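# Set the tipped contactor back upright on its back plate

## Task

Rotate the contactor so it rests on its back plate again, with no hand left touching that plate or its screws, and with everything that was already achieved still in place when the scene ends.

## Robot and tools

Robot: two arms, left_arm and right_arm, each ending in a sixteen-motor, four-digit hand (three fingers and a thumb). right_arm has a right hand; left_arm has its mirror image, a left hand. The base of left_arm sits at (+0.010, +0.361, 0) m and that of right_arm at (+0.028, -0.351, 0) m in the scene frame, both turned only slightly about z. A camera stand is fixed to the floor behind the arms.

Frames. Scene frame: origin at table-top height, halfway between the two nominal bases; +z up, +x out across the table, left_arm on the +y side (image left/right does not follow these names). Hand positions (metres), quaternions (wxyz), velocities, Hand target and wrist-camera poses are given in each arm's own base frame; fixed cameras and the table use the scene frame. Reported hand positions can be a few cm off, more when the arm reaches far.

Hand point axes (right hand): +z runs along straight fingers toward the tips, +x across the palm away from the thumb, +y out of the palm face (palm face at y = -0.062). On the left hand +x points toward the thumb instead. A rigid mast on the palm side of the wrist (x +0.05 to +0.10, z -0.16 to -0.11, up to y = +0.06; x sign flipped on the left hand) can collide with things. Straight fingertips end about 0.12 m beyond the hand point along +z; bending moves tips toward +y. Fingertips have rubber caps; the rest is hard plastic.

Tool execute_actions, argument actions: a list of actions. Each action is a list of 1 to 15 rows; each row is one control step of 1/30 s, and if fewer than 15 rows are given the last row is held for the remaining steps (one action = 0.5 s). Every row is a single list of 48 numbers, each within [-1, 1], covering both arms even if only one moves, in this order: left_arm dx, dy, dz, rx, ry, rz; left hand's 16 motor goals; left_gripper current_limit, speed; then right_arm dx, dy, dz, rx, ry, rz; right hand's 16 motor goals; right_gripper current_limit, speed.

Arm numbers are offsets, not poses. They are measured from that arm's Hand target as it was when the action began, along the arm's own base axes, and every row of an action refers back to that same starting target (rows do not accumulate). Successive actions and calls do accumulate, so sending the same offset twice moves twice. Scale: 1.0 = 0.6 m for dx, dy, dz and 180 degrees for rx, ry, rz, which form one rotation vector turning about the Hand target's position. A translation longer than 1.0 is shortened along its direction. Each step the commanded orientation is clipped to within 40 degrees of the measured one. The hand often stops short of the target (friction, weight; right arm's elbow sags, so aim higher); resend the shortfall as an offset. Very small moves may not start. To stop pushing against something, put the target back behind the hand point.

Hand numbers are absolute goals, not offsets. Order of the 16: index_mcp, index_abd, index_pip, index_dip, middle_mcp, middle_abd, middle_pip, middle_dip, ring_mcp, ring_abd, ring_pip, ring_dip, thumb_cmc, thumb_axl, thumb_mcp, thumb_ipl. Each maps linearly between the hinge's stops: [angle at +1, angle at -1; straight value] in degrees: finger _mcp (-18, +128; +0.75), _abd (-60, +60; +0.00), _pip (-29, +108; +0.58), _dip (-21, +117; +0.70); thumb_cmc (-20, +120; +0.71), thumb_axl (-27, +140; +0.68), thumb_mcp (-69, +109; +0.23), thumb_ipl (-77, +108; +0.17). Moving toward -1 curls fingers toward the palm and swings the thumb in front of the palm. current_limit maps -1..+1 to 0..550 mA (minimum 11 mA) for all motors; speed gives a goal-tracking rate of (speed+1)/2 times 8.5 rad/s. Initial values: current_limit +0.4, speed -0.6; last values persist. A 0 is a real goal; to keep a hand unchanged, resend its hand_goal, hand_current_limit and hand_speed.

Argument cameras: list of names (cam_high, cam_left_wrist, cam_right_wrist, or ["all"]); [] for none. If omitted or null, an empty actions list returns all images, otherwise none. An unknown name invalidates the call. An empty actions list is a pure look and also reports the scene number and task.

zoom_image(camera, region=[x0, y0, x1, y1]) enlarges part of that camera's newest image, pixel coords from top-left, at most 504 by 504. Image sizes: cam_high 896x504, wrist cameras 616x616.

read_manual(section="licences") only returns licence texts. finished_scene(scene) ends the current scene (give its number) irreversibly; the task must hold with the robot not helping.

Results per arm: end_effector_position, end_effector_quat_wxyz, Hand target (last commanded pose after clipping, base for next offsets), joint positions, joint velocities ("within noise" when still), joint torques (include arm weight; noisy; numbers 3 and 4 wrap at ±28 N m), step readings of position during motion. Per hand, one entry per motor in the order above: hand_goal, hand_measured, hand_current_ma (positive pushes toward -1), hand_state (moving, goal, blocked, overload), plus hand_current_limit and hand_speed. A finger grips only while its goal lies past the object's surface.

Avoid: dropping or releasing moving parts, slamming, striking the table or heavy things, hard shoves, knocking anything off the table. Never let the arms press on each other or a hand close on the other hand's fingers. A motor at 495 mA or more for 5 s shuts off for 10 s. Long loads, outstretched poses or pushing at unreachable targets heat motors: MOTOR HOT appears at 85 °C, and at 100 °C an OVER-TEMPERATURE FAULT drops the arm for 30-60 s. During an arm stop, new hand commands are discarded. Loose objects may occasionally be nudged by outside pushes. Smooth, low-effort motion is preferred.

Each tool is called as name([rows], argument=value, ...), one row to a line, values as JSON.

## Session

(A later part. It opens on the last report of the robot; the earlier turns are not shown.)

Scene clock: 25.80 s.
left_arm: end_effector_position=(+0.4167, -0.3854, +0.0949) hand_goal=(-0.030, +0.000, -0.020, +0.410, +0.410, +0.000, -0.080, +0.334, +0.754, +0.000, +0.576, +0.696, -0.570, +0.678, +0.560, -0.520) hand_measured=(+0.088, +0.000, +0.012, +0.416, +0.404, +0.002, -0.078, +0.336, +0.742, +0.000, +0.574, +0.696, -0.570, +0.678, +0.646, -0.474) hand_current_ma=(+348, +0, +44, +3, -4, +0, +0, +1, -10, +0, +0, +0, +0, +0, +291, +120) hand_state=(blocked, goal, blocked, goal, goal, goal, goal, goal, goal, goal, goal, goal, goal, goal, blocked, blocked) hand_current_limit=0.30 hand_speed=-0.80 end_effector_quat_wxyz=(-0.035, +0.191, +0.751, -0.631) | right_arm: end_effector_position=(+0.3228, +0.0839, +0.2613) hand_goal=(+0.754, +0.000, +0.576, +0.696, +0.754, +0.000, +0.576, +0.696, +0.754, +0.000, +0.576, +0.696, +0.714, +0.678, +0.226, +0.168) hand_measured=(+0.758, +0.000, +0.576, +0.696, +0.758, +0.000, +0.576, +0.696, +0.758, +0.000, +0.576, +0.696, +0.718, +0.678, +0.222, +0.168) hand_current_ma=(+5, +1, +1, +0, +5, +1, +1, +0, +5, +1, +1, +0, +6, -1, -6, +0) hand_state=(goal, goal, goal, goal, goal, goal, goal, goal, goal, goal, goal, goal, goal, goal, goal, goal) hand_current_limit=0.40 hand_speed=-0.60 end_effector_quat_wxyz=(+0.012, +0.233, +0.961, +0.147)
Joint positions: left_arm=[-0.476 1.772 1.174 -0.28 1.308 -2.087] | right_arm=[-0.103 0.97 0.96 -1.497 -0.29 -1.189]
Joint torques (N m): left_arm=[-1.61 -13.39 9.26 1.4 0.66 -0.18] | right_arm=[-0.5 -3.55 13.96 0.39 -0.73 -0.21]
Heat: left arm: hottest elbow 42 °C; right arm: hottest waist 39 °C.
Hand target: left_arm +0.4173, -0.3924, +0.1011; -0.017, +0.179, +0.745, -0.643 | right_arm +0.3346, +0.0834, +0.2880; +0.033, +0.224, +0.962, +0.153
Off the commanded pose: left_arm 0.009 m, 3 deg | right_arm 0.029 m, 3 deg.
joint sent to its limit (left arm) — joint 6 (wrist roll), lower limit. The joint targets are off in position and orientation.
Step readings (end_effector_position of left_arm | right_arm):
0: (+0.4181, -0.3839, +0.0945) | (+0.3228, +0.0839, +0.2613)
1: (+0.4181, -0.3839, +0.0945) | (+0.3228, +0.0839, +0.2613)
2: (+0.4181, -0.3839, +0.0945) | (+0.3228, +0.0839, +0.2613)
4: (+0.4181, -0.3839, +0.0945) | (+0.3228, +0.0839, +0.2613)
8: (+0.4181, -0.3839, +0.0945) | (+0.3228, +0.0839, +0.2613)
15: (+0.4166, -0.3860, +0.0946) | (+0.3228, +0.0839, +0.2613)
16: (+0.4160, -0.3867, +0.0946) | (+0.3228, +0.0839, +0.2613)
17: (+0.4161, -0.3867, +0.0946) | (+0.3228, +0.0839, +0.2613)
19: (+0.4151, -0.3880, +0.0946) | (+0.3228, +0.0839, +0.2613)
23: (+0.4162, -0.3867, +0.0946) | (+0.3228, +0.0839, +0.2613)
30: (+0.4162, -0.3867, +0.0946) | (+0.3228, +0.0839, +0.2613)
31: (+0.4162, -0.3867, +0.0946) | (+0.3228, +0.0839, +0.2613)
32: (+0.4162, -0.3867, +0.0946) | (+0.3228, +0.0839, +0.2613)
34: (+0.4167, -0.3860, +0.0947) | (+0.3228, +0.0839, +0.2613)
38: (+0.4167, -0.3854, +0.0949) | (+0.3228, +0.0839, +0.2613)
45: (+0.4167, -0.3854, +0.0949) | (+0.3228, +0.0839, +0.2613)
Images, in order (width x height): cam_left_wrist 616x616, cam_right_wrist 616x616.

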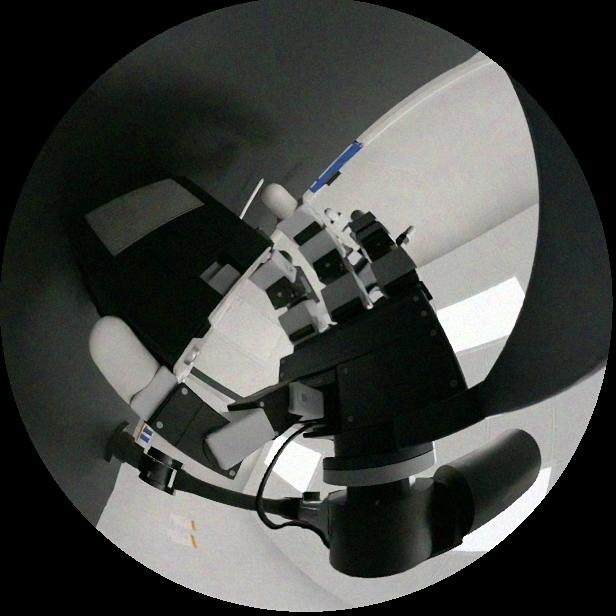

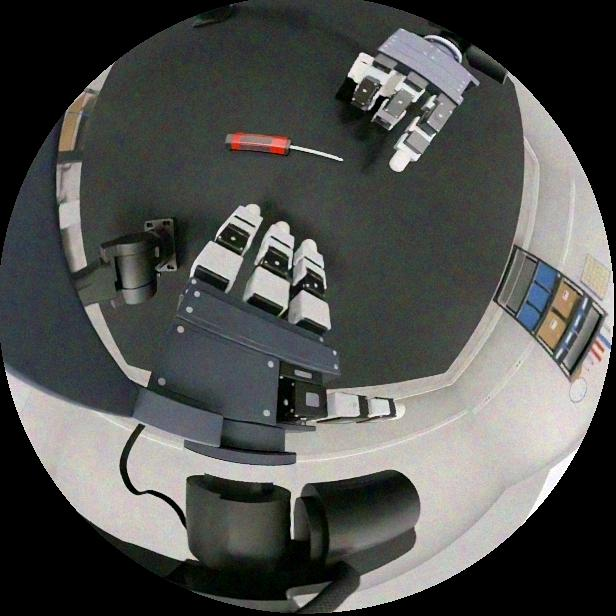

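execute_actions([
  [[0.0,0.0,0,0,0,0,-0.12,0,-0.03,0.4,0.41,0,-0.08,0.333,0.754,0,0.576,0.696,-0.571,0.678,0.48,-0.58,0.62,-0.8,0.0,0,0,0,0,0,0.754,0,0.576,0.696,0.754,0,0.576,0.696,0.754,0,0.576,0.696,0.714,0.678,0.226,0.168,0.4,-0.6]],
  [[-0.033,0.005,0.045,-0.013,-0.041,-0.009,-0.12,0,-0.03,0.4,0.41,0,-0.08,0.333,0.754,0,0.576,0.696,-0.571,0.678,0.48,-0.58,0.62,-0.8,0.0,0,0,0,0,0,0.754,0,0.576,0.696,0.754,0,0.576,0.696,0.754,0,0.576,0.696,0.714,0.678,0.226,0.168,0.4,-0.6]],
], cameras=["cam_left_wrist","cam_right_wrist"])

Scene clock: 29.87 s.
left_arm: end_effector_position=(+0.4030, -0.3752, +0.0991) hand_goal=(-0.120, +0.000, -0.030, +0.400, +0.410, +0.000, -0.080, +0.334, +0.754, +0.000, +0.576, +0.696, -0.570, +0.678, +0.480, -0.580) hand_measured=(+0.088, -0.022, +0.044, +0.434, +0.404, +0.002, -0.078, +0.336, +0.742, +0.000, +0.574, +0.696, -0.558, +0.678, +0.614, -0.478) hand_current_ma=(+446, -19, +153, +45, -4, +0, +0, +1, -10, +0, +0, +0, +10, +0, +446, +411) hand_state=(blocked, blocked, blocked, blocked, goal, goal, goal, goal, goal, goal, goal, goal, goal, goal, blocked, blocked) hand_current_limit=0.62 hand_speed=-0.80 end_effector_quat_wxyz=(+0.006, +0.216, +0.743, -0.634) | right_arm: end_effector_position=(+0.3228, +0.0839, +0.2613) hand_goal=(+0.754, +0.000, +0.576, +0.696, +0.754, +0.000, +0.576, +0.696, +0.754, +0.000, +0.576, +0.696, +0.714, +0.678, +0.226, +0.168) hand_measured=(+0.758, +0.000, +0.576, +0.696, +0.758, +0.000, +0.576, +0.696, +0.758, +0.000, +0.576, +0.696, +0.718, +0.678, +0.222, +0.168) hand_current_ma=(+5, +1, +1, +0, +5, +1, +1, +0, +5, +1, +1, +0, +6, -1, -6, +0) hand_state=(goal, goal, goal, goal, goal, goal, goal, goal, goal, goal, goal, goal, goal, goal, goal, goal) hand_current_limit=0.40 hand_speed=-0.60 end_effector_quat_wxyz=(+0.012, +0.233, +0.961, +0.147)
Joint positions: left_arm=[-0.474 1.695 1.063 -0.156 1.29 -2.081] | right_arm=[-0.103 0.97 0.96 -1.497 -0.29 -1.189]
Joint torques (N m): left_arm=[-3.37 -14.86 9.25 1.48 0.85 -0.17] | right_arm=[-0.56 -3.6 13.94 0.35 -0.74 -0.21]
Heat: left arm: hottest elbow 42 °C; right arm: hottest waist 39 °C.
Hand target: left_arm +0.3975, -0.3894, +0.1281; +0.026, +0.231, +0.728, -0.645 | right_arm +0.3346, +0.0834, +0.2880; +0.033, +0.224, +0.962, +0.153
Off the commanded pose: left_arm 0.033 m, 4 deg | right_arm 0.029 m, 3 deg.
joint sent to its limit (left arm) — joint 6 (wrist roll), lower limit. The joint targets are off in position, not in orientation.
Step readings (end_effector_position of left_arm | right_arm):
0: (+0.4167, -0.3854, +0.0949) | (+0.3228, +0.0839, +0.2613)
1: (+0.4167, -0.3854, +0.0949) | (+0.3228, +0.0839, +0.2613)
2: (+0.4173, -0.3848, +0.0949) | (+0.3228, +0.0839, +0.2613)
4: (+0.4171, -0.3847, +0.0949) | (+0.3228, +0.0839, +0.2613)
8: (+0.4170, -0.3848, +0.0950) | (+0.3228, +0.0839, +0.2613)
15: (+0.4170, -0.3848, +0.0950) | (+0.3228, +0.0839, +0.2613)
16: (+0.4172, -0.3849, +0.0959) | (+0.3228, +0.0839, +0.2613)
17: (+0.4166, -0.3846, +0.0958) | (+0.3228, +0.0839, +0.2613)
19: (+0.4137, -0.3828, +0.0974) | (+0.3228, +0.0839, +0.2613)
23: (+0.4065, -0.3771, +0.0990) | (+0.3228, +0.0839, +0.2613)
30: (+0.4031, -0.3752, +0.0994) | (+0.3228, +0.0839, +0.2613)
Images, in order (width x height): cam_left_wrist 616x616, cam_right_wrist 616x616.

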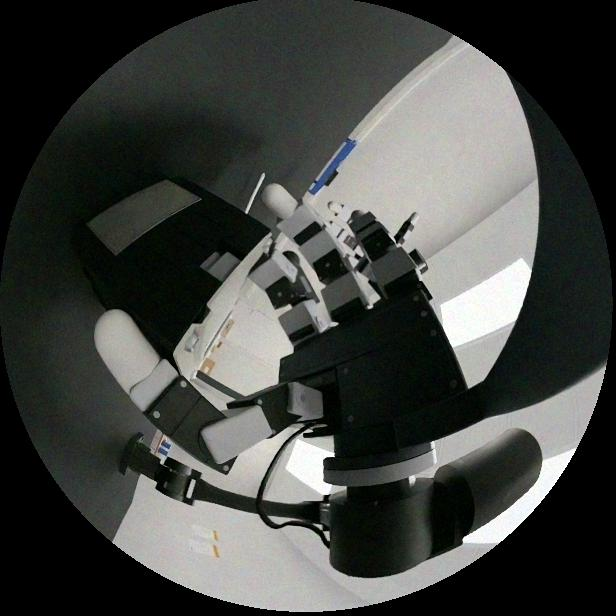

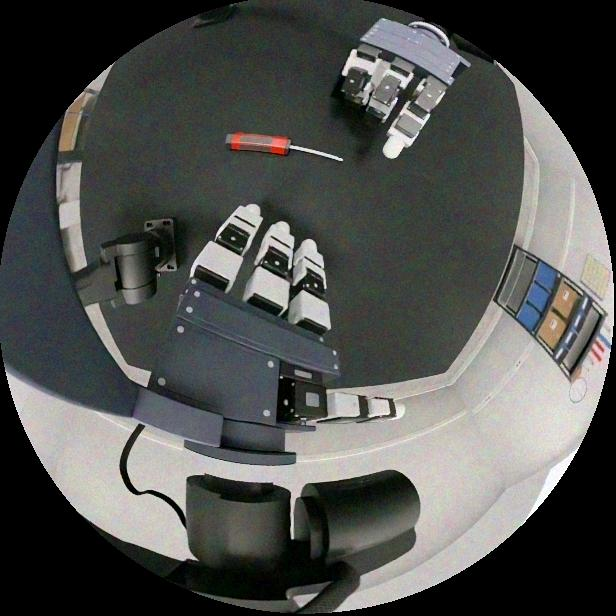

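execute_actions([
  [[-0.02,0.003,0.04,-0.013,-0.041,-0.009,-0.12,0,-0.03,0.4,0.41,0,-0.08,0.333,0.754,0,0.576,0.696,-0.571,0.678,0.48,-0.58,0.62,-0.8,0.0,0,0,0,0,0,0.754,0,0.576,0.696,0.754,0,0.576,0.696,0.754,0,0.576,0.696,0.714,0.678,0.226,0.168,0.4,-0.6]],
], cameras=["all"])

Scene clock: 31.13 s.
left_arm: end_effector_position=(+0.3823, -0.3735, +0.1147) hand_goal=(-0.120, +0.000, -0.030, +0.400, +0.410, +0.000, -0.080, +0.334, +0.754, +0.000, +0.576, +0.696, -0.570, +0.678, +0.480, -0.580) hand_measured=(+0.088, +0.016, +0.060, +0.448, +0.404, +0.002, -0.078, +0.336, +0.742, +0.000, +0.574, +0.696, -0.566, +0.678, +0.598, -0.488) hand_current_ma=(+445, +12, +213, +77, -4, +0, +0, +1, -10, +0, +0, +0, +1, +0, +445, +341) hand_state=(blocked, goal, blocked, blocked, goal, goal, goal, goal, goal, goal, goal, goal, goal, goal, blocked, blocked) hand_current_limit=0.62 hand_speed=-0.80 end_effector_quat_wxyz=(+0.038, +0.250, +0.729, -0.636) | right_arm: end_effector_position=(+0.3228, +0.0839, +0.2613) hand_goal=(+0.754, +0.000, +0.576, +0.696, +0.754, +0.000, +0.576, +0.696, +0.754, +0.000, +0.576, +0.696, +0.714, +0.678, +0.226, +0.168) hand_measured=(+0.758, +0.000, +0.576, +0.696, +0.758, +0.000, +0.576, +0.696, +0.758, +0.000, +0.576, +0.696, +0.718, +0.678, +0.222, +0.168) hand_current_ma=(+5, +1, +1, +0, +5, +1, +1, +0, +5, +1, +1, +0, +6, -1, -6, +0) hand_state=(goal, goal, goal, goal, goal, goal, goal, goal, goal, goal, goal, goal, goal, goal, goal, goal) hand_current_limit=0.40 hand_speed=-0.60 end_effector_quat_wxyz=(+0.012, +0.233, +0.961, +0.147)
Joint positions: left_arm=[-0.493 1.608 0.979 -0.086 1.28 -2.058] | right_arm=[-0.103 0.97 0.96 -1.497 -0.29 -1.189]
Joint torques (N m): left_arm=[-2.67 -14.45 10.8 1.92 0.84 -0.05] | right_arm=[-0.5 -3.43 13.98 0.34 -0.74 -0.22]
Heat: left arm: hottest elbow 42 °C; right arm: hottest waist 39 °C.
Hand target: left_arm +0.3855, -0.3876, +0.1521; +0.068, +0.282, +0.709, -0.643 | right_arm +0.3346, +0.0834, +0.2880; +0.033, +0.224, +0.962, +0.153
Off the commanded pose: left_arm 0.040 m, 6 deg | right_arm 0.029 m, 3 deg.
Step readings (end_effector_position of left_arm | right_arm):
0: (+0.4030, -0.3752, +0.0991) | (+0.3228, +0.0839, +0.2613)
1: (+0.4026, -0.3750, +0.0993) | (+0.3228, +0.0839, +0.2613)
2: (+0.4024, -0.3747, +0.0995) | (+0.3228, +0.0839, +0.2613)
4: (+0.3997, -0.3733, +0.1012) | (+0.3228, +0.0839, +0.2613)
8: (+0.3884, -0.3716, +0.1099) | (+0.3228, +0.0839, +0.2613)
15: (+0.3817, -0.3733, +0.1147) | (+0.3228, +0.0839, +0.2613)

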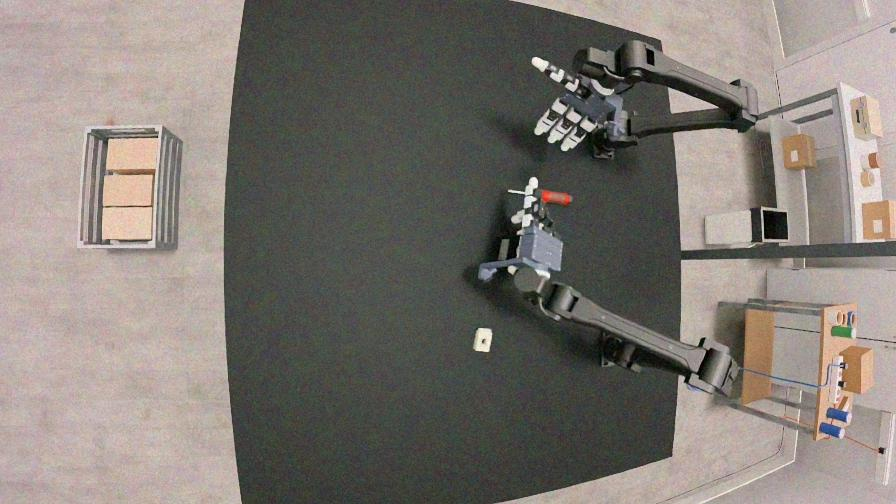

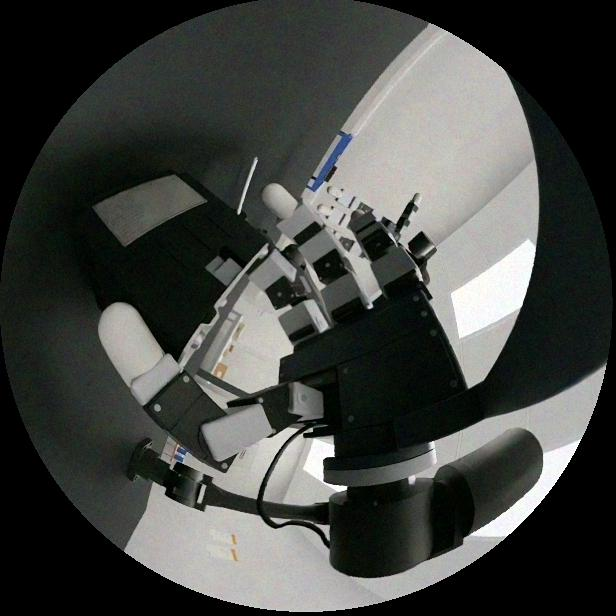

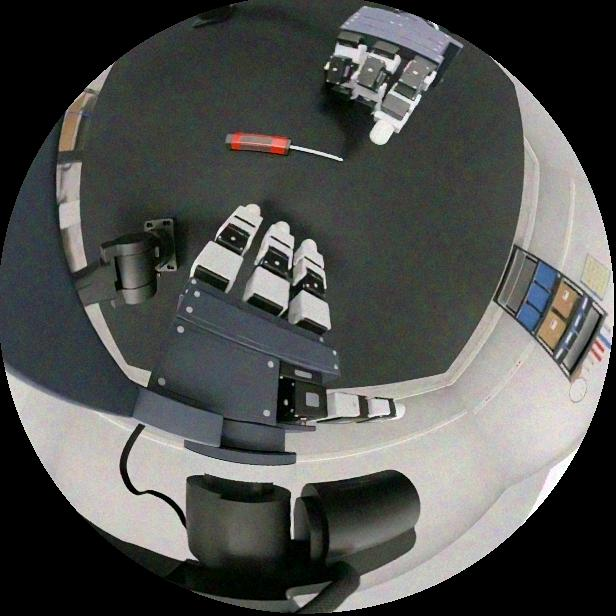

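execute_actions([
  [[-0.038,0.006,0.02,-0.016,-0.047,-0.009,-0.12,0,-0.03,0.4,0.41,0,-0.08,0.333,0.754,0,0.576,0.696,-0.571,0.678,0.48,-0.58,0.62,-0.8,0.0,0,0,0,0,0,0.754,0,0.576,0.696,0.754,0,0.576,0.696,0.754,0,0.576,0.696,0.714,0.678,0.226,0.168,0.4,-0.6]],
], cameras=["all"])

Scene clock: 32.57 s.
left_arm: end_effector_position=(+0.3571, -0.3697, +0.1349) hand_goal=(-0.120, +0.000, -0.030, +0.400, +0.410, +0.000, -0.080, +0.334, +0.754, +0.000, +0.576, +0.696, -0.570, +0.678, +0.480, -0.580) hand_measured=(+0.070, +0.012, +0.056, +0.442, +0.404, +0.002, -0.078, +0.336, +0.742, +0.000, +0.574, +0.696, -0.534, +0.678, +0.562, -0.502) hand_current_ma=(+445, +6, +193, +63, -4, +0, +0, +1, -10, +0, +0, +0, +53, +0, +273, +266) hand_state=(blocked, goal, blocked, blocked, goal, goal, goal, goal, goal, goal, goal, goal, blocked, goal, blocked, blocked) hand_current_limit=0.62 hand_speed=-0.80 end_effector_quat_wxyz=(+0.081, +0.297, +0.707, -0.637) | right_arm: end_effector_position=(+0.3228, +0.0839, +0.2613) hand_goal=(+0.754, +0.000, +0.576, +0.696, +0.754, +0.000, +0.576, +0.696, +0.754, +0.000, +0.576, +0.696, +0.714, +0.678, +0.226, +0.168) hand_measured=(+0.758, +0.000, +0.576, +0.696, +0.758, +0.000, +0.576, +0.696, +0.758, +0.000, +0.576, +0.696, +0.718, +0.678, +0.222, +0.168) hand_current_ma=(+5, +1, +1, +0, +5, +1, +1, +0, +5, +1, +1, +0, +6, -1, -6, +0) hand_state=(goal, goal, goal, goal, goal, goal, goal, goal, goal, goal, goal, goal, goal, goal, goal, goal) hand_current_limit=0.40 hand_speed=-0.60 end_effector_quat_wxyz=(+0.012, +0.233, +0.961, +0.147)
Joint positions: left_arm=[-0.514 1.496 0.882 -0.024 1.271 -2.002] | right_arm=[-0.103 0.97 0.96 -1.497 -0.29 -1.189]
Joint torques (N m): left_arm=[-1.67 -12.28 10.62 2.24 0.72 0.39] | right_arm=[-0.62 -3.49 13.98 0.35 -0.73 -0.21]
Heat: left arm: hottest elbow 42 °C; right arm: hottest waist 39 °C.
Hand target: left_arm +0.3627, -0.3840, +0.1642; +0.118, +0.337, +0.681, -0.639 | right_arm +0.3346, +0.0834, +0.2880; +0.033, +0.224, +0.962, +0.153
Off the commanded pose: left_arm 0.033 m, 7 deg | right_arm 0.029 m, 3 deg.
Step readings (end_effector_position of left_arm | right_arm):
0: (+0.3823, -0.3735, +0.1147) | (+0.3228, +0.0839, +0.2613)
1: (+0.3820, -0.3733, +0.1141) | (+0.3228, +0.0839, +0.2613)
2: (+0.3814, -0.3727, +0.1137) | (+0.3228, +0.0839, +0.2613)
4: (+0.3774, -0.3705, +0.1146) | (+0.3228, +0.0839, +0.2613)
8: (+0.3633, -0.3682, +0.1235) | (+0.3228, +0.0839, +0.2613)
15: (+0.3552, -0.3713, +0.1350) | (+0.3228, +0.0839, +0.2613)

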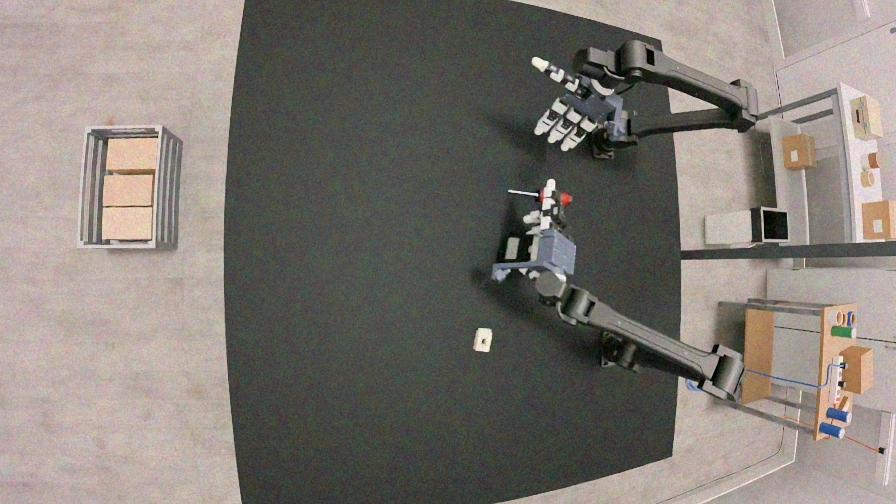

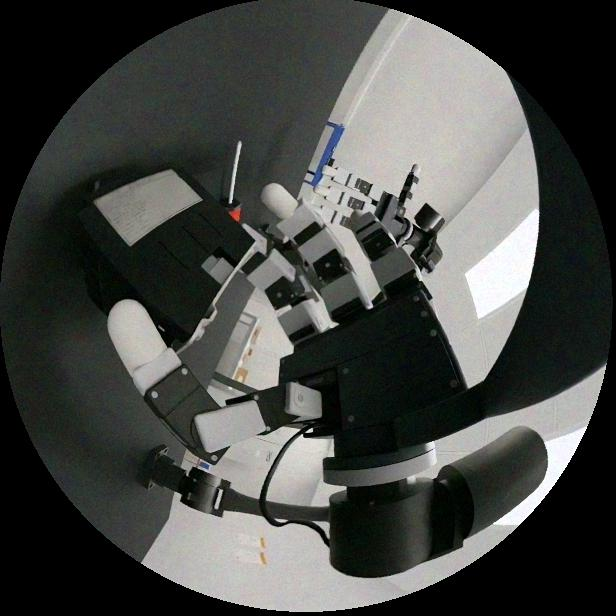

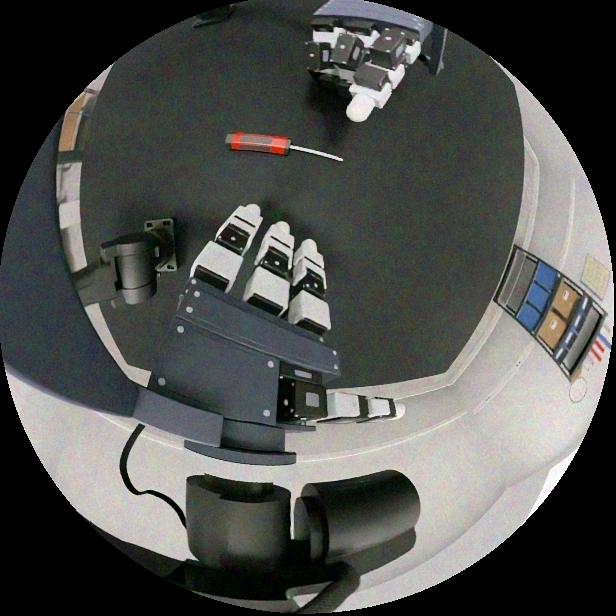

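zoom_image(camera="cam_left_wrist", region=[60, 150, 340, 430])

zoom_image(camera="cam_right_wrist", region=[280, 0, 480, 160])

zoom_image(camera="cam_high", region=[440, 170, 620, 320])

Scaled by 1.800 from the camera's 616x616 image, which has a finer 880x880 frame.

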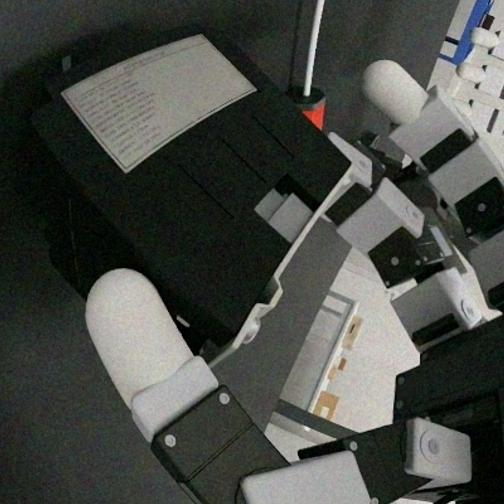

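Scaled by 2.520 from the camera's 616x616 image, which has a finer 880x880 frame.

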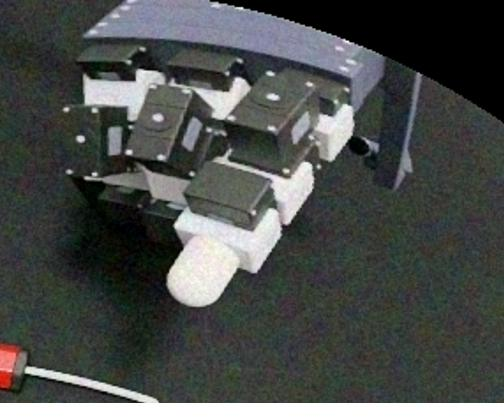

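Scaled by 2.800 from the camera's 896x504 image, which has a finer 1280x720 frame.

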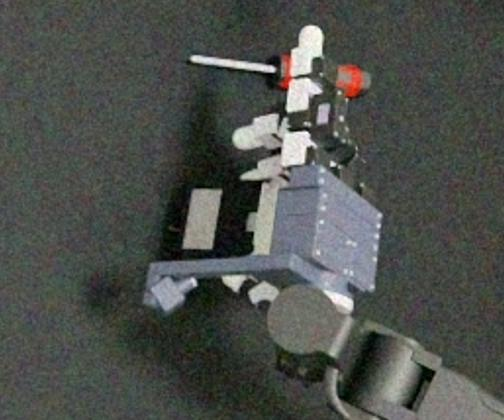

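execute_actions([
  [[-0.043,0.006,-0.01,-0.016,-0.047,-0.009,-0.12,0,-0.03,0.4,0.41,0,-0.08,0.333,0.754,0,0.576,0.696,-0.571,0.678,0.48,-0.58,0.66,-0.8,0.0,0,0,0,0,0,0.754,0,0.576,0.696,0.754,0,0.576,0.696,0.754,0,0.576,0.696,0.714,0.678,0.226,0.168,0.4,-0.6]],
], cameras=["all"])

zoom_image(camera="cam_left_wrist", region=[60, 150, 340, 430])

Scene clock: 35.60 s.
left_arm: end_effector_position=(+0.3354, -0.3646, +0.1356) hand_goal=(-0.120, +0.000, -0.030, +0.400, +0.410, +0.000, -0.080, +0.334, +0.754, +0.000, +0.576, +0.696, -0.570, +0.678, +0.480, -0.580) hand_measured=(+0.070, +0.012, +0.056, +0.442, +0.404, +0.002, -0.078, +0.336, +0.742, +0.000, +0.574, +0.696, -0.542, +0.678, +0.562, -0.502) hand_current_ma=(+457, +8, +193, +63, -4, +0, +0, +1, -10, +0, +0, +0, +36, +0, +273, +266) hand_state=(blocked, goal, blocked, blocked, goal, goal, goal, goal, goal, goal, goal, goal, blocked, goal, blocked, blocked) hand_current_limit=0.66 hand_speed=-0.80 end_effector_quat_wxyz=(+0.136, +0.351, +0.678, -0.632) | right_arm: end_effector_position=(+0.3228, +0.0839, +0.2613) hand_goal=(+0.754, +0.000, +0.576, +0.696, +0.754, +0.000, +0.576, +0.696, +0.754, +0.000, +0.576, +0.696, +0.714, +0.678, +0.226, +0.168) hand_measured=(+0.758, +0.000, +0.576, +0.696, +0.758, +0.000, +0.576, +0.696, +0.758, +0.000, +0.576, +0.696, +0.718, +0.678, +0.222, +0.168) hand_current_ma=(+5, +1, +1, +0, +5, +1, +1, +0, +5, +1, +1, +0, +6, -1, -6, +0) hand_state=(goal, goal, goal, goal, goal, goal, goal, goal, goal, goal, goal, goal, goal, goal, goal, goal) hand_current_limit=0.40 hand_speed=-0.60 end_effector_quat_wxyz=(+0.012, +0.233, +0.961, +0.147)
Joint positions: left_arm=[-0.534 1.418 0.764 0.091 1.257 -1.911] | right_arm=[-0.103 0.97 0.96 -1.497 -0.29 -1.189]
Joint torques (N m): left_arm=[-2.78 -9.64 9.95 2.33 0.56 0.49] | right_arm=[-0.62 -3.43 13.96 0.32 -0.73 -0.21]
Heat: left arm: hottest elbow 42 °C; right arm: hottest waist 39 °C.
Hand target: left_arm +0.3369, -0.3804, +0.1581; +0.168, +0.389, +0.649, -0.631 | right_arm +0.3346, +0.0834, +0.2880; +0.033, +0.224, +0.962, +0.153
Off the commanded pose: left_arm 0.028 m, 7 deg | right_arm 0.029 m, 3 deg.
Step readings (end_effector_position of left_arm | right_arm):
0: (+0.3571, -0.3697, +0.1349) | (+0.3228, +0.0839, +0.2613)
1: (+0.3562, -0.3701, +0.1344) | (+0.3228, +0.0839, +0.2613)
2: (+0.3560, -0.3697, +0.1332) | (+0.3228, +0.0839, +0.2613)
4: (+0.3530, -0.3684, +0.1331) | (+0.3228, +0.0839, +0.2613)
8: (+0.3396, -0.3648, +0.1353) | (+0.3228, +0.0839, +0.2613)
15: (+0.3352, -0.3646, +0.1359) | (+0.3228, +0.0839, +0.2613)

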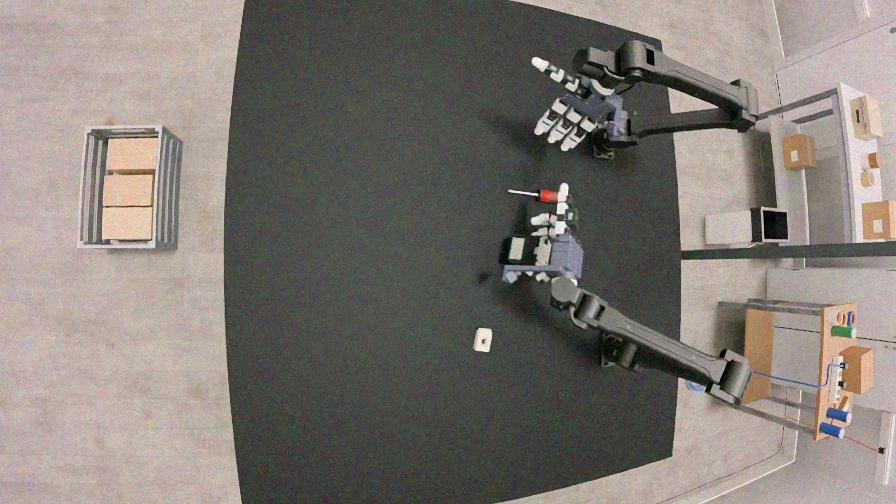

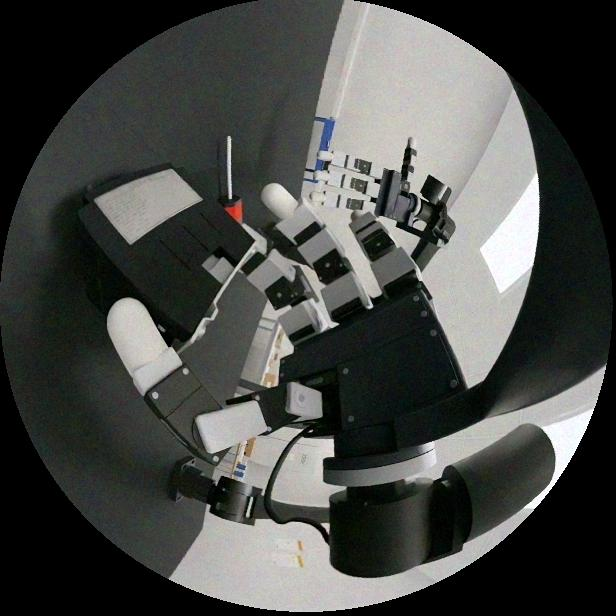

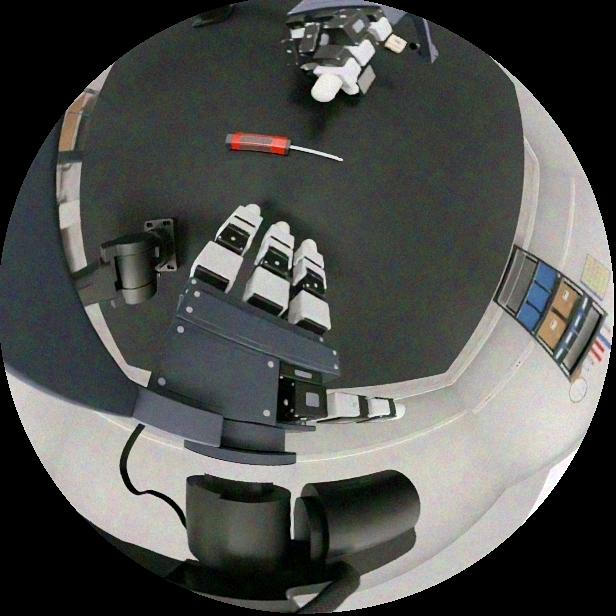

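Scaled by 1.800 from the camera's 616x616 image, which has a finer 880x880 frame.

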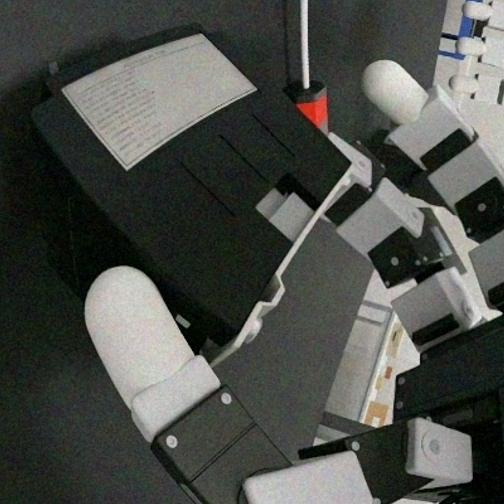

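execute_actions([
  [[-0.048,0.004,-0.012,-0.02,-0.062,-0.01,-0.12,0,-0.03,0.4,0.41,0,-0.08,0.333,0.754,0,0.576,0.696,-0.571,0.678,0.46,-0.58,0.66,-0.8,0.0,0,0,0,0,0,0.754,0,0.576,0.696,0.754,0,0.576,0.696,0.754,0,0.576,0.696,0.714,0.678,0.226,0.168,0.4,-0.6]],
], cameras=["all"])

zoom_image(camera="cam_right_wrist", region=[260, 0, 480, 160])

Scene clock: 37.20 s.
left_arm: end_effector_position=(+0.3070, -0.3616, +0.1326) hand_goal=(-0.120, +0.000, -0.030, +0.400, +0.410, +0.000, -0.080, +0.334, +0.754, +0.000, +0.576, +0.696, -0.570, +0.678, +0.460, -0.580) hand_measured=(+0.064, +0.024, +0.056, +0.442, +0.404, +0.002, -0.078, +0.336, +0.742, +0.000, +0.574, +0.696, -0.570, +0.678, +0.562, -0.502) hand_current_ma=(+457, +22, +193, +63, -4, +0, +0, +1, -10, +0, +0, +0, +0, +0, +384, +266) hand_state=(blocked, blocked, blocked, blocked, goal, goal, goal, goal, goal, goal, goal, goal, goal, goal, blocked, blocked) hand_current_limit=0.66 hand_speed=-0.80 end_effector_quat_wxyz=(+0.203, +0.417, +0.636, -0.616) | right_arm: end_effector_position=(+0.3228, +0.0839, +0.2613) hand_goal=(+0.754, +0.000, +0.576, +0.696, +0.754, +0.000, +0.576, +0.696, +0.754, +0.000, +0.576, +0.696, +0.714, +0.678, +0.226, +0.168) hand_measured=(+0.758, +0.000, +0.576, +0.696, +0.758, +0.000, +0.576, +0.696, +0.758, +0.000, +0.576, +0.696, +0.718, +0.678, +0.222, +0.168) hand_current_ma=(+5, +1, +1, +0, +5, +1, +1, +0, +5, +1, +1, +0, +6, -1, -6, +0) hand_state=(goal, goal, goal, goal, goal, goal, goal, goal, goal, goal, goal, goal, goal, goal, goal, goal) hand_current_limit=0.40 hand_speed=-0.60 end_effector_quat_wxyz=(+0.012, +0.233, +0.961, +0.147)
Joint positions: left_arm=[-0.574 1.34 0.624 0.233 1.223 -1.786] | right_arm=[-0.103 0.97 0.96 -1.497 -0.29 -1.189]
Joint torques (N m): left_arm=[-3.31 -7.71 9.57 2.5 0.53 0.67] | right_arm=[-0.5 -3.6 13.98 0.4 -0.74 -0.21]
Heat: left arm: hottest elbow 42 °C; right arm: hottest waist 39 °C.
Hand target: left_arm +0.3081, -0.3780, +0.1509; +0.232, +0.453, +0.604, -0.613 | right_arm +0.3346, +0.0834, +0.2880; +0.033, +0.224, +0.962, +0.153
Off the commanded pose: left_arm 0.025 m, 7 deg | right_arm 0.029 m, 3 deg.
Step readings (end_effector_position of left_arm | right_arm):
0: (+0.3354, -0.3646, +0.1356) | (+0.3228, +0.0839, +0.2613)
1: (+0.3353, -0.3644, +0.1352) | (+0.3228, +0.0839, +0.2613)
2: (+0.3348, -0.3642, +0.1345) | (+0.3228, +0.0839, +0.2613)
4: (+0.3313, -0.3632, +0.1337) | (+0.3228, +0.0839, +0.2613)
8: (+0.3123, -0.3605, +0.1329) | (+0.3228, +0.0839, +0.2613)
15: (+0.3071, -0.3619, +0.1331) | (+0.3228, +0.0839, +0.2613)

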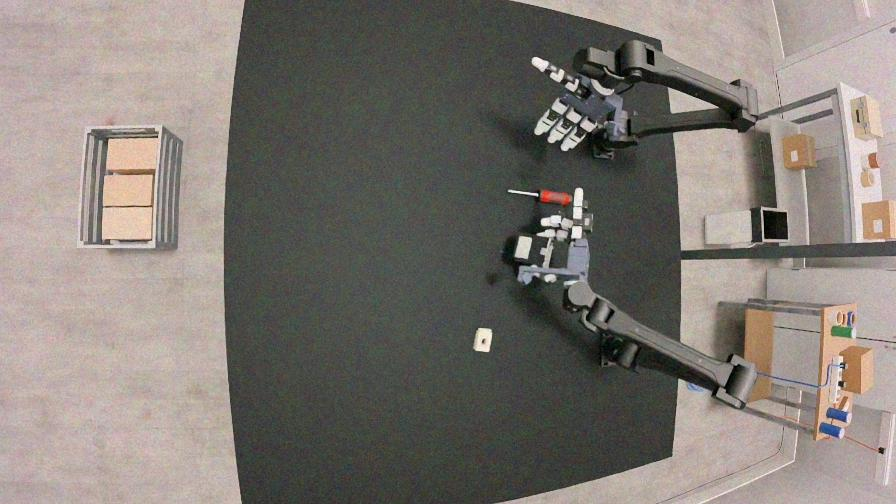

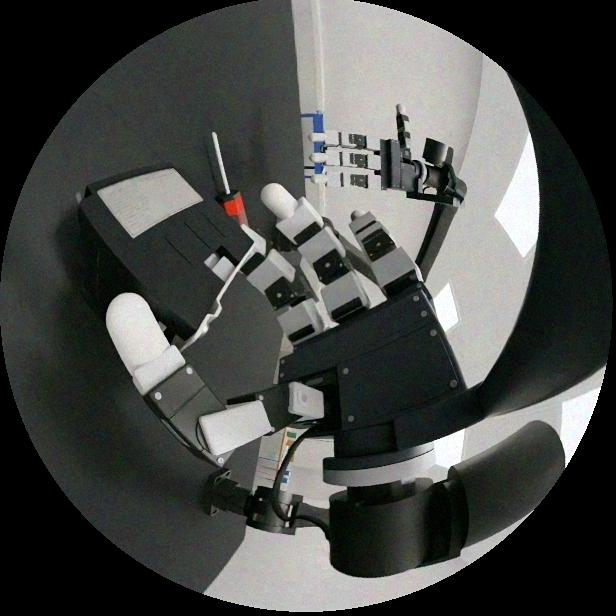

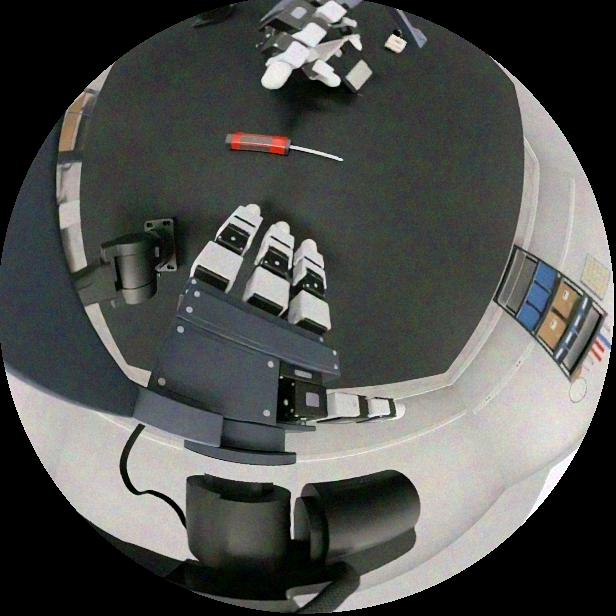

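Scaled by 2.291 from the camera's 616x616 image, which has a finer 880x880 frame.

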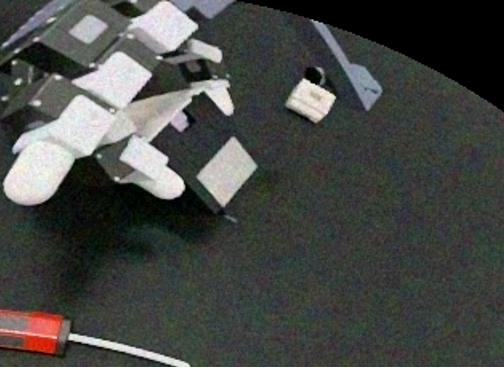

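execute_actions([
  [[-0.045,0.002,-0.025,-0.02,-0.062,-0.01,-0.12,0,-0.03,0.4,0.41,0,-0.08,0.333,0.754,0,0.576,0.696,-0.571,0.678,0.46,-0.58,0.66,-0.8,0.0,0,0,0,0,0,0.754,0,0.576,0.696,0.754,0,0.576,0.696,0.754,0,0.576,0.696,0.714,0.678,0.226,0.168,0.4,-0.6]],
], cameras=["all"])

zoom_image(camera="cam_right_wrist", region=[220, 0, 440, 160])

Scene clock: 38.60 s.
left_arm: end_effector_position=(+0.2712, -0.3595, +0.1035) hand_goal=(-0.120, +0.000, -0.030, +0.400, +0.410, +0.000, -0.080, +0.334, +0.754, +0.000, +0.576, +0.696, -0.570, +0.678, +0.460, -0.580) hand_measured=(+0.060, +0.008, +0.056, +0.436, +0.404, +0.002, -0.078, +0.336, +0.744, +0.002, +0.574, +0.696, -0.518, +0.678, +0.562, -0.502) hand_current_ma=(+457, +4, +198, +51, -4, +0, +0, +1, -8, +0, +0, +0, +93, +0, +388, +271) hand_state=(blocked, goal, blocked, blocked, goal, goal, goal, goal, goal, goal, goal, goal, blocked, goal, blocked, blocked) hand_current_limit=0.66 hand_speed=-0.80 end_effector_quat_wxyz=(+0.246, +0.477, +0.597, -0.596) | right_arm: end_effector_position=(+0.3228, +0.0839, +0.2613) hand_goal=(+0.754, +0.000, +0.576, +0.696, +0.754, +0.000, +0.576, +0.696, +0.754, +0.000, +0.576, +0.696, +0.714, +0.678, +0.226, +0.168) hand_measured=(+0.758, +0.000, +0.576, +0.696, +0.758, +0.000, +0.576, +0.696, +0.758, +0.000, +0.576, +0.696, +0.718, +0.678, +0.222, +0.168) hand_current_ma=(+5, +1, +1, +0, +5, +1, +1, +0, +5, +1, +1, +0, +6, -1, -6, +0) hand_state=(goal, goal, goal, goal, goal, goal, goal, goal, goal, goal, goal, goal, goal, goal, goal, goal) hand_current_limit=0.40 hand_speed=-0.60 end_effector_quat_wxyz=(+0.012, +0.233, +0.961, +0.147)
Joint positions: left_arm=[-0.632 1.337 0.48 0.394 1.183 -1.644] | right_arm=[-0.103 0.97 0.96 -1.497 -0.29 -1.189]
Joint torques (N m): left_arm=[-2.55 -7.12 9.92 3.14 0.38 0.76] | right_arm=[-0.67 -3.55 13.98 0.36 -0.74 -0.21]
Heat: left arm: hottest elbow 43 °C; right arm: hottest waist 39 °C.
Hand target: left_arm +0.2811, -0.3768, +0.1359; +0.294, +0.513, +0.552, -0.588 | right_arm +0.3346, +0.0834, +0.2880; +0.033, +0.224, +0.962, +0.153
Off the commanded pose: left_arm 0.038 m, 9 deg | right_arm 0.029 m, 3 deg.
Step readings (end_effector_position of left_arm | right_arm):
0: (+0.3070, -0.3616, +0.1326) | (+0.3228, +0.0839, +0.2613)
1: (+0.3069, -0.3614, +0.1322) | (+0.3228, +0.0839, +0.2613)
2: (+0.3067, -0.3619, +0.1322) | (+0.3228, +0.0839, +0.2613)
4: (+0.3034, -0.3612, +0.1297) | (+0.3228, +0.0839, +0.2613)
8: (+0.2869, -0.3606, +0.1256) | (+0.3228, +0.0839, +0.2613)
15: (+0.2709, -0.3593, +0.1033) | (+0.3228, +0.0839, +0.2613)

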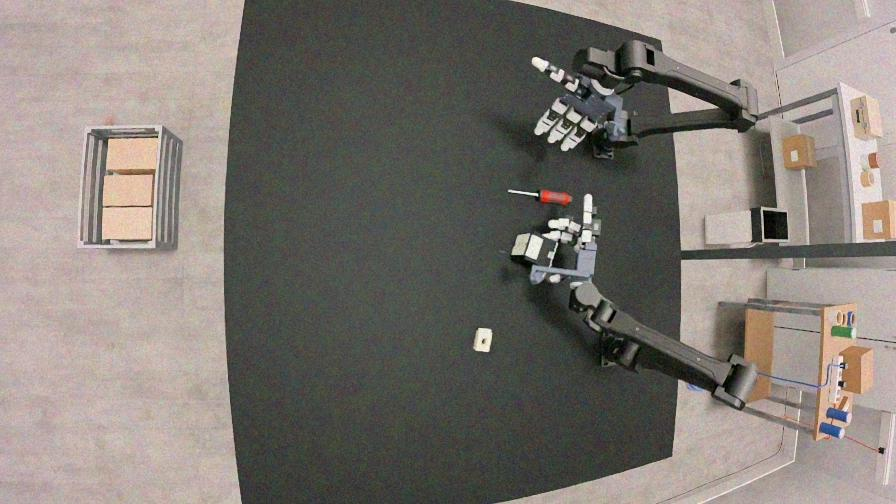

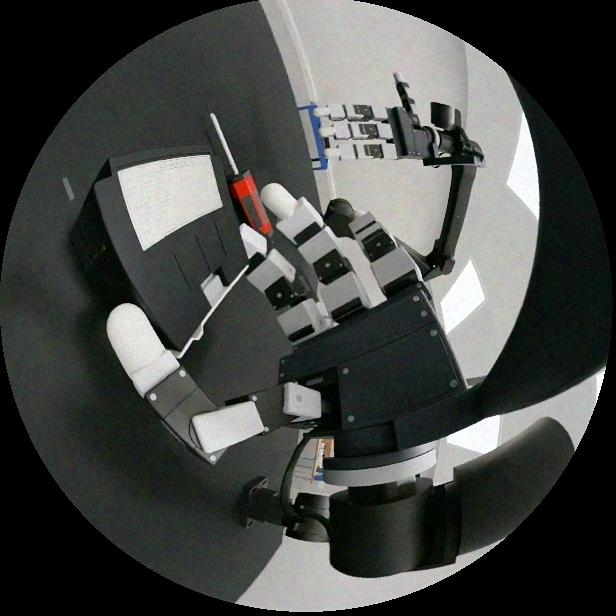

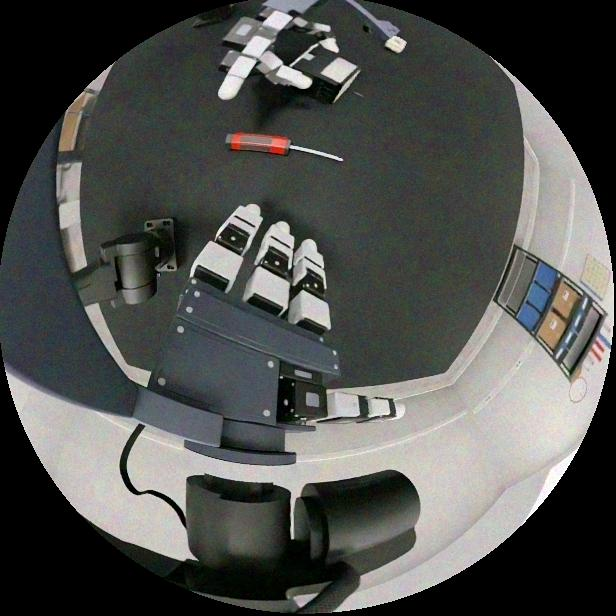

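Scaled by 2.291 from the camera's 616x616 image, which has a finer 880x880 frame.

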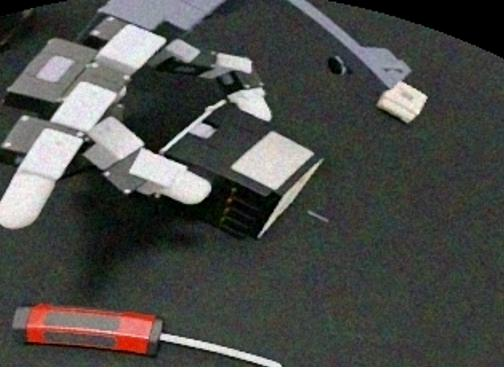

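execute_actions([
  [[0,0.01,-0.03,0,0,0,-0.03,0,0.0,0.4,0.41,0,-0.08,0.333,0.754,0,0.576,0.696,-0.571,0.678,0.54,-0.54,0.1,-0.9,0.0,0,0,0,0,0,0.754,0,0.576,0.696,0.754,0,0.576,0.696,0.754,0,0.576,0.696,0.714,0.678,0.226,0.168,0.4,-0.6]],
  [[0,0.0,0.0,0,0,0,0.07,0,0.05,0.43,0.41,0,-0.08,0.333,0.754,0,0.576,0.696,-0.571,0.678,0.58,-0.5,0.1,-0.95,0.0,0,0,0,0,0,0.754,0,0.576,0.696,0.754,0,0.576,0.696,0.754,0,0.576,0.696,0.714,0.678,0.226,0.168,0.4,-0.6]],
], cameras=["all"])

zoom_image(camera="cam_right_wrist", region=[220, 0, 440, 160])

Scene clock: 41.63 s.
left_arm: end_effector_position=(+0.2710, -0.3626, +0.1010) hand_goal=(+0.070, +0.000, +0.050, +0.430, +0.410, +0.000, -0.080, +0.334, +0.754, +0.000, +0.576, +0.696, -0.570, +0.678, +0.580, -0.500) hand_measured=(+0.066, +0.012, +0.048, +0.428, +0.404, +0.002, -0.078, +0.336, +0.744, +0.002, +0.574, +0.696, -0.528, +0.678, +0.598, -0.496) hand_current_ma=(-2, +8, -1, +0, -4, +0, +0, +1, -8, +0, +0, +0, +68, +0, +24, +3) hand_state=(goal, goal, goal, goal, goal, goal, goal, goal, goal, goal, goal, goal, blocked, goal, goal, goal) hand_current_limit=0.10 hand_speed=-0.95 end_effector_quat_wxyz=(+0.261, +0.490, +0.580, -0.596) | right_arm: end_effector_position=(+0.3228, +0.0839, +0.2613) hand_goal=(+0.754, +0.000, +0.576, +0.696, +0.754, +0.000, +0.576, +0.696, +0.754, +0.000, +0.576, +0.696, +0.714, +0.678, +0.226, +0.168) hand_measured=(+0.758, +0.000, +0.576, +0.696, +0.758, +0.000, +0.576, +0.696, +0.758, +0.000, +0.576, +0.696, +0.718, +0.678, +0.222, +0.168) hand_current_ma=(+5, +1, +1, +0, +5, +1, +1, +0, +5, +1, +1, +0, +6, -1, -6, +0) hand_state=(goal, goal, goal, goal, goal, goal, goal, goal, goal, goal, goal, goal, goal, goal, goal, goal) hand_current_limit=0.40 hand_speed=-0.60 end_effector_quat_wxyz=(+0.012, +0.233, +0.961, +0.147)
Joint positions: left_arm=[-0.635 1.366 0.465 0.472 1.193 -1.626] | right_arm=[-0.103 0.97 0.96 -1.497 -0.29 -1.189]
Joint torques (N m): left_arm=[-0.79 -6.42 8.92 2.61 0.53 0.68] | right_arm=[-0.44 -3.49 13.97 0.35 -0.74 -0.21]
Heat: left arm: hottest elbow 43 °C; right arm: hottest waist 39 °C.
Hand target: left_arm +0.2810, -0.3708, +0.1179; +0.294, +0.513, +0.552, -0.588 | right_arm +0.3346, +0.0834, +0.2880; +0.033, +0.224, +0.962, +0.153
Off the commanded pose: left_arm 0.021 m, 6 deg | right_arm 0.029 m, 3 deg.
Step readings (end_effector_position of left_arm | right_arm):
0: (+0.2712, -0.3595, +0.1035) | (+0.3228, +0.0839, +0.2613)
1: (+0.2713, -0.3596, +0.1036) | (+0.3228, +0.0839, +0.2613)
2: (+0.2712, -0.3595, +0.1031) | (+0.3228, +0.0839, +0.2613)
4: (+0.2710, -0.3596, +0.1024) | (+0.3228, +0.0839, +0.2613)
8: (+0.2713, -0.3606, +0.1023) | (+0.3228, +0.0839, +0.2613)
15: (+0.2712, -0.3610, +0.1013) | (+0.3228, +0.0839, +0.2613)
16: (+0.2714, -0.3611, +0.1015) | (+0.3228, +0.0839, +0.2613)
17: (+0.2714, -0.3611, +0.1012) | (+0.3228, +0.0839, +0.2613)
19: (+0.2715, -0.3613, +0.1015) | (+0.3228, +0.0839, +0.2613)
23: (+0.2712, -0.3619, +0.1014) | (+0.3228, +0.0839, +0.2613)
30: (+0.2704, -0.3629, +0.1014) | (+0.3228, +0.0839, +0.2613)

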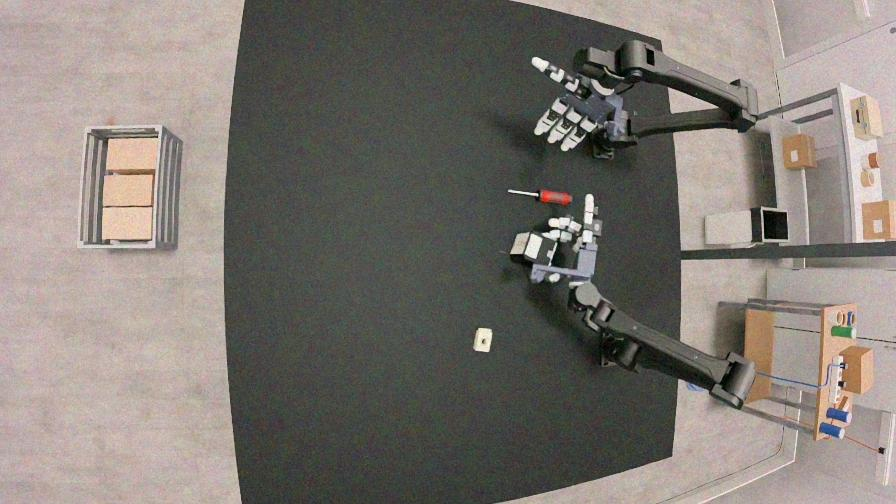

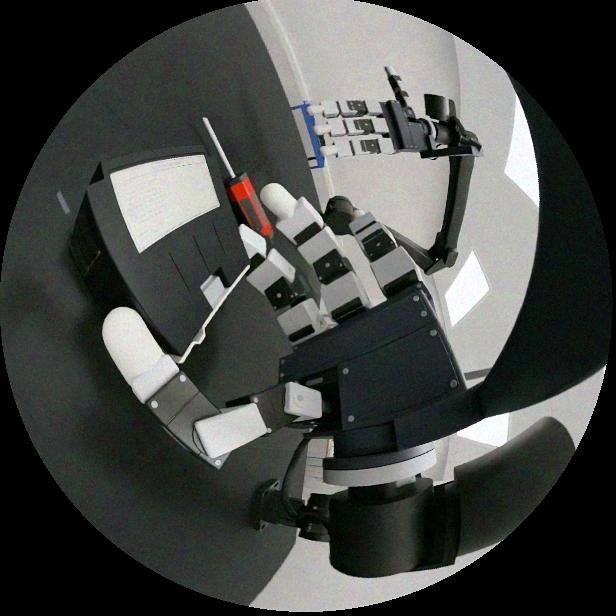

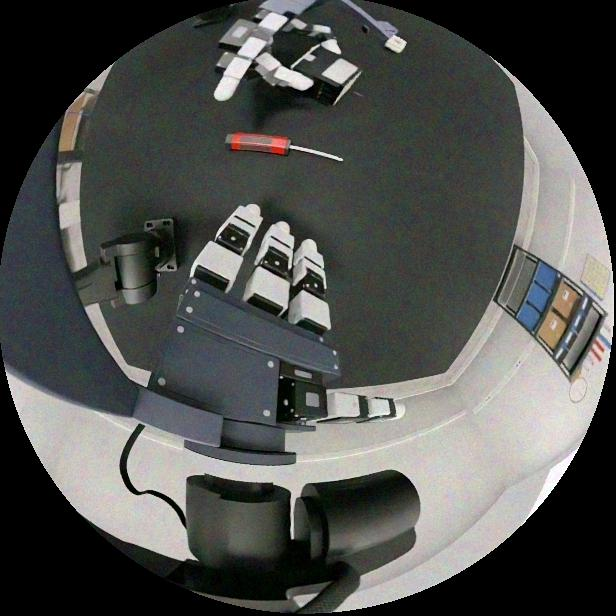

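Scaled by 2.291 from the camera's 616x616 image, which has a finer 880x880 frame.

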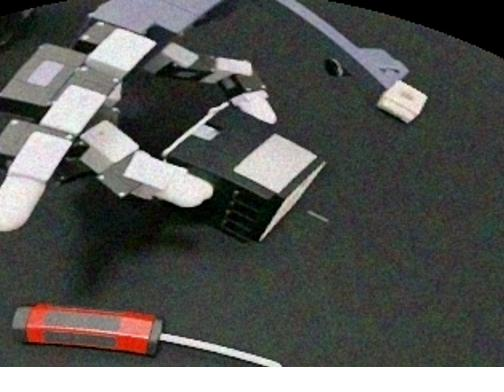

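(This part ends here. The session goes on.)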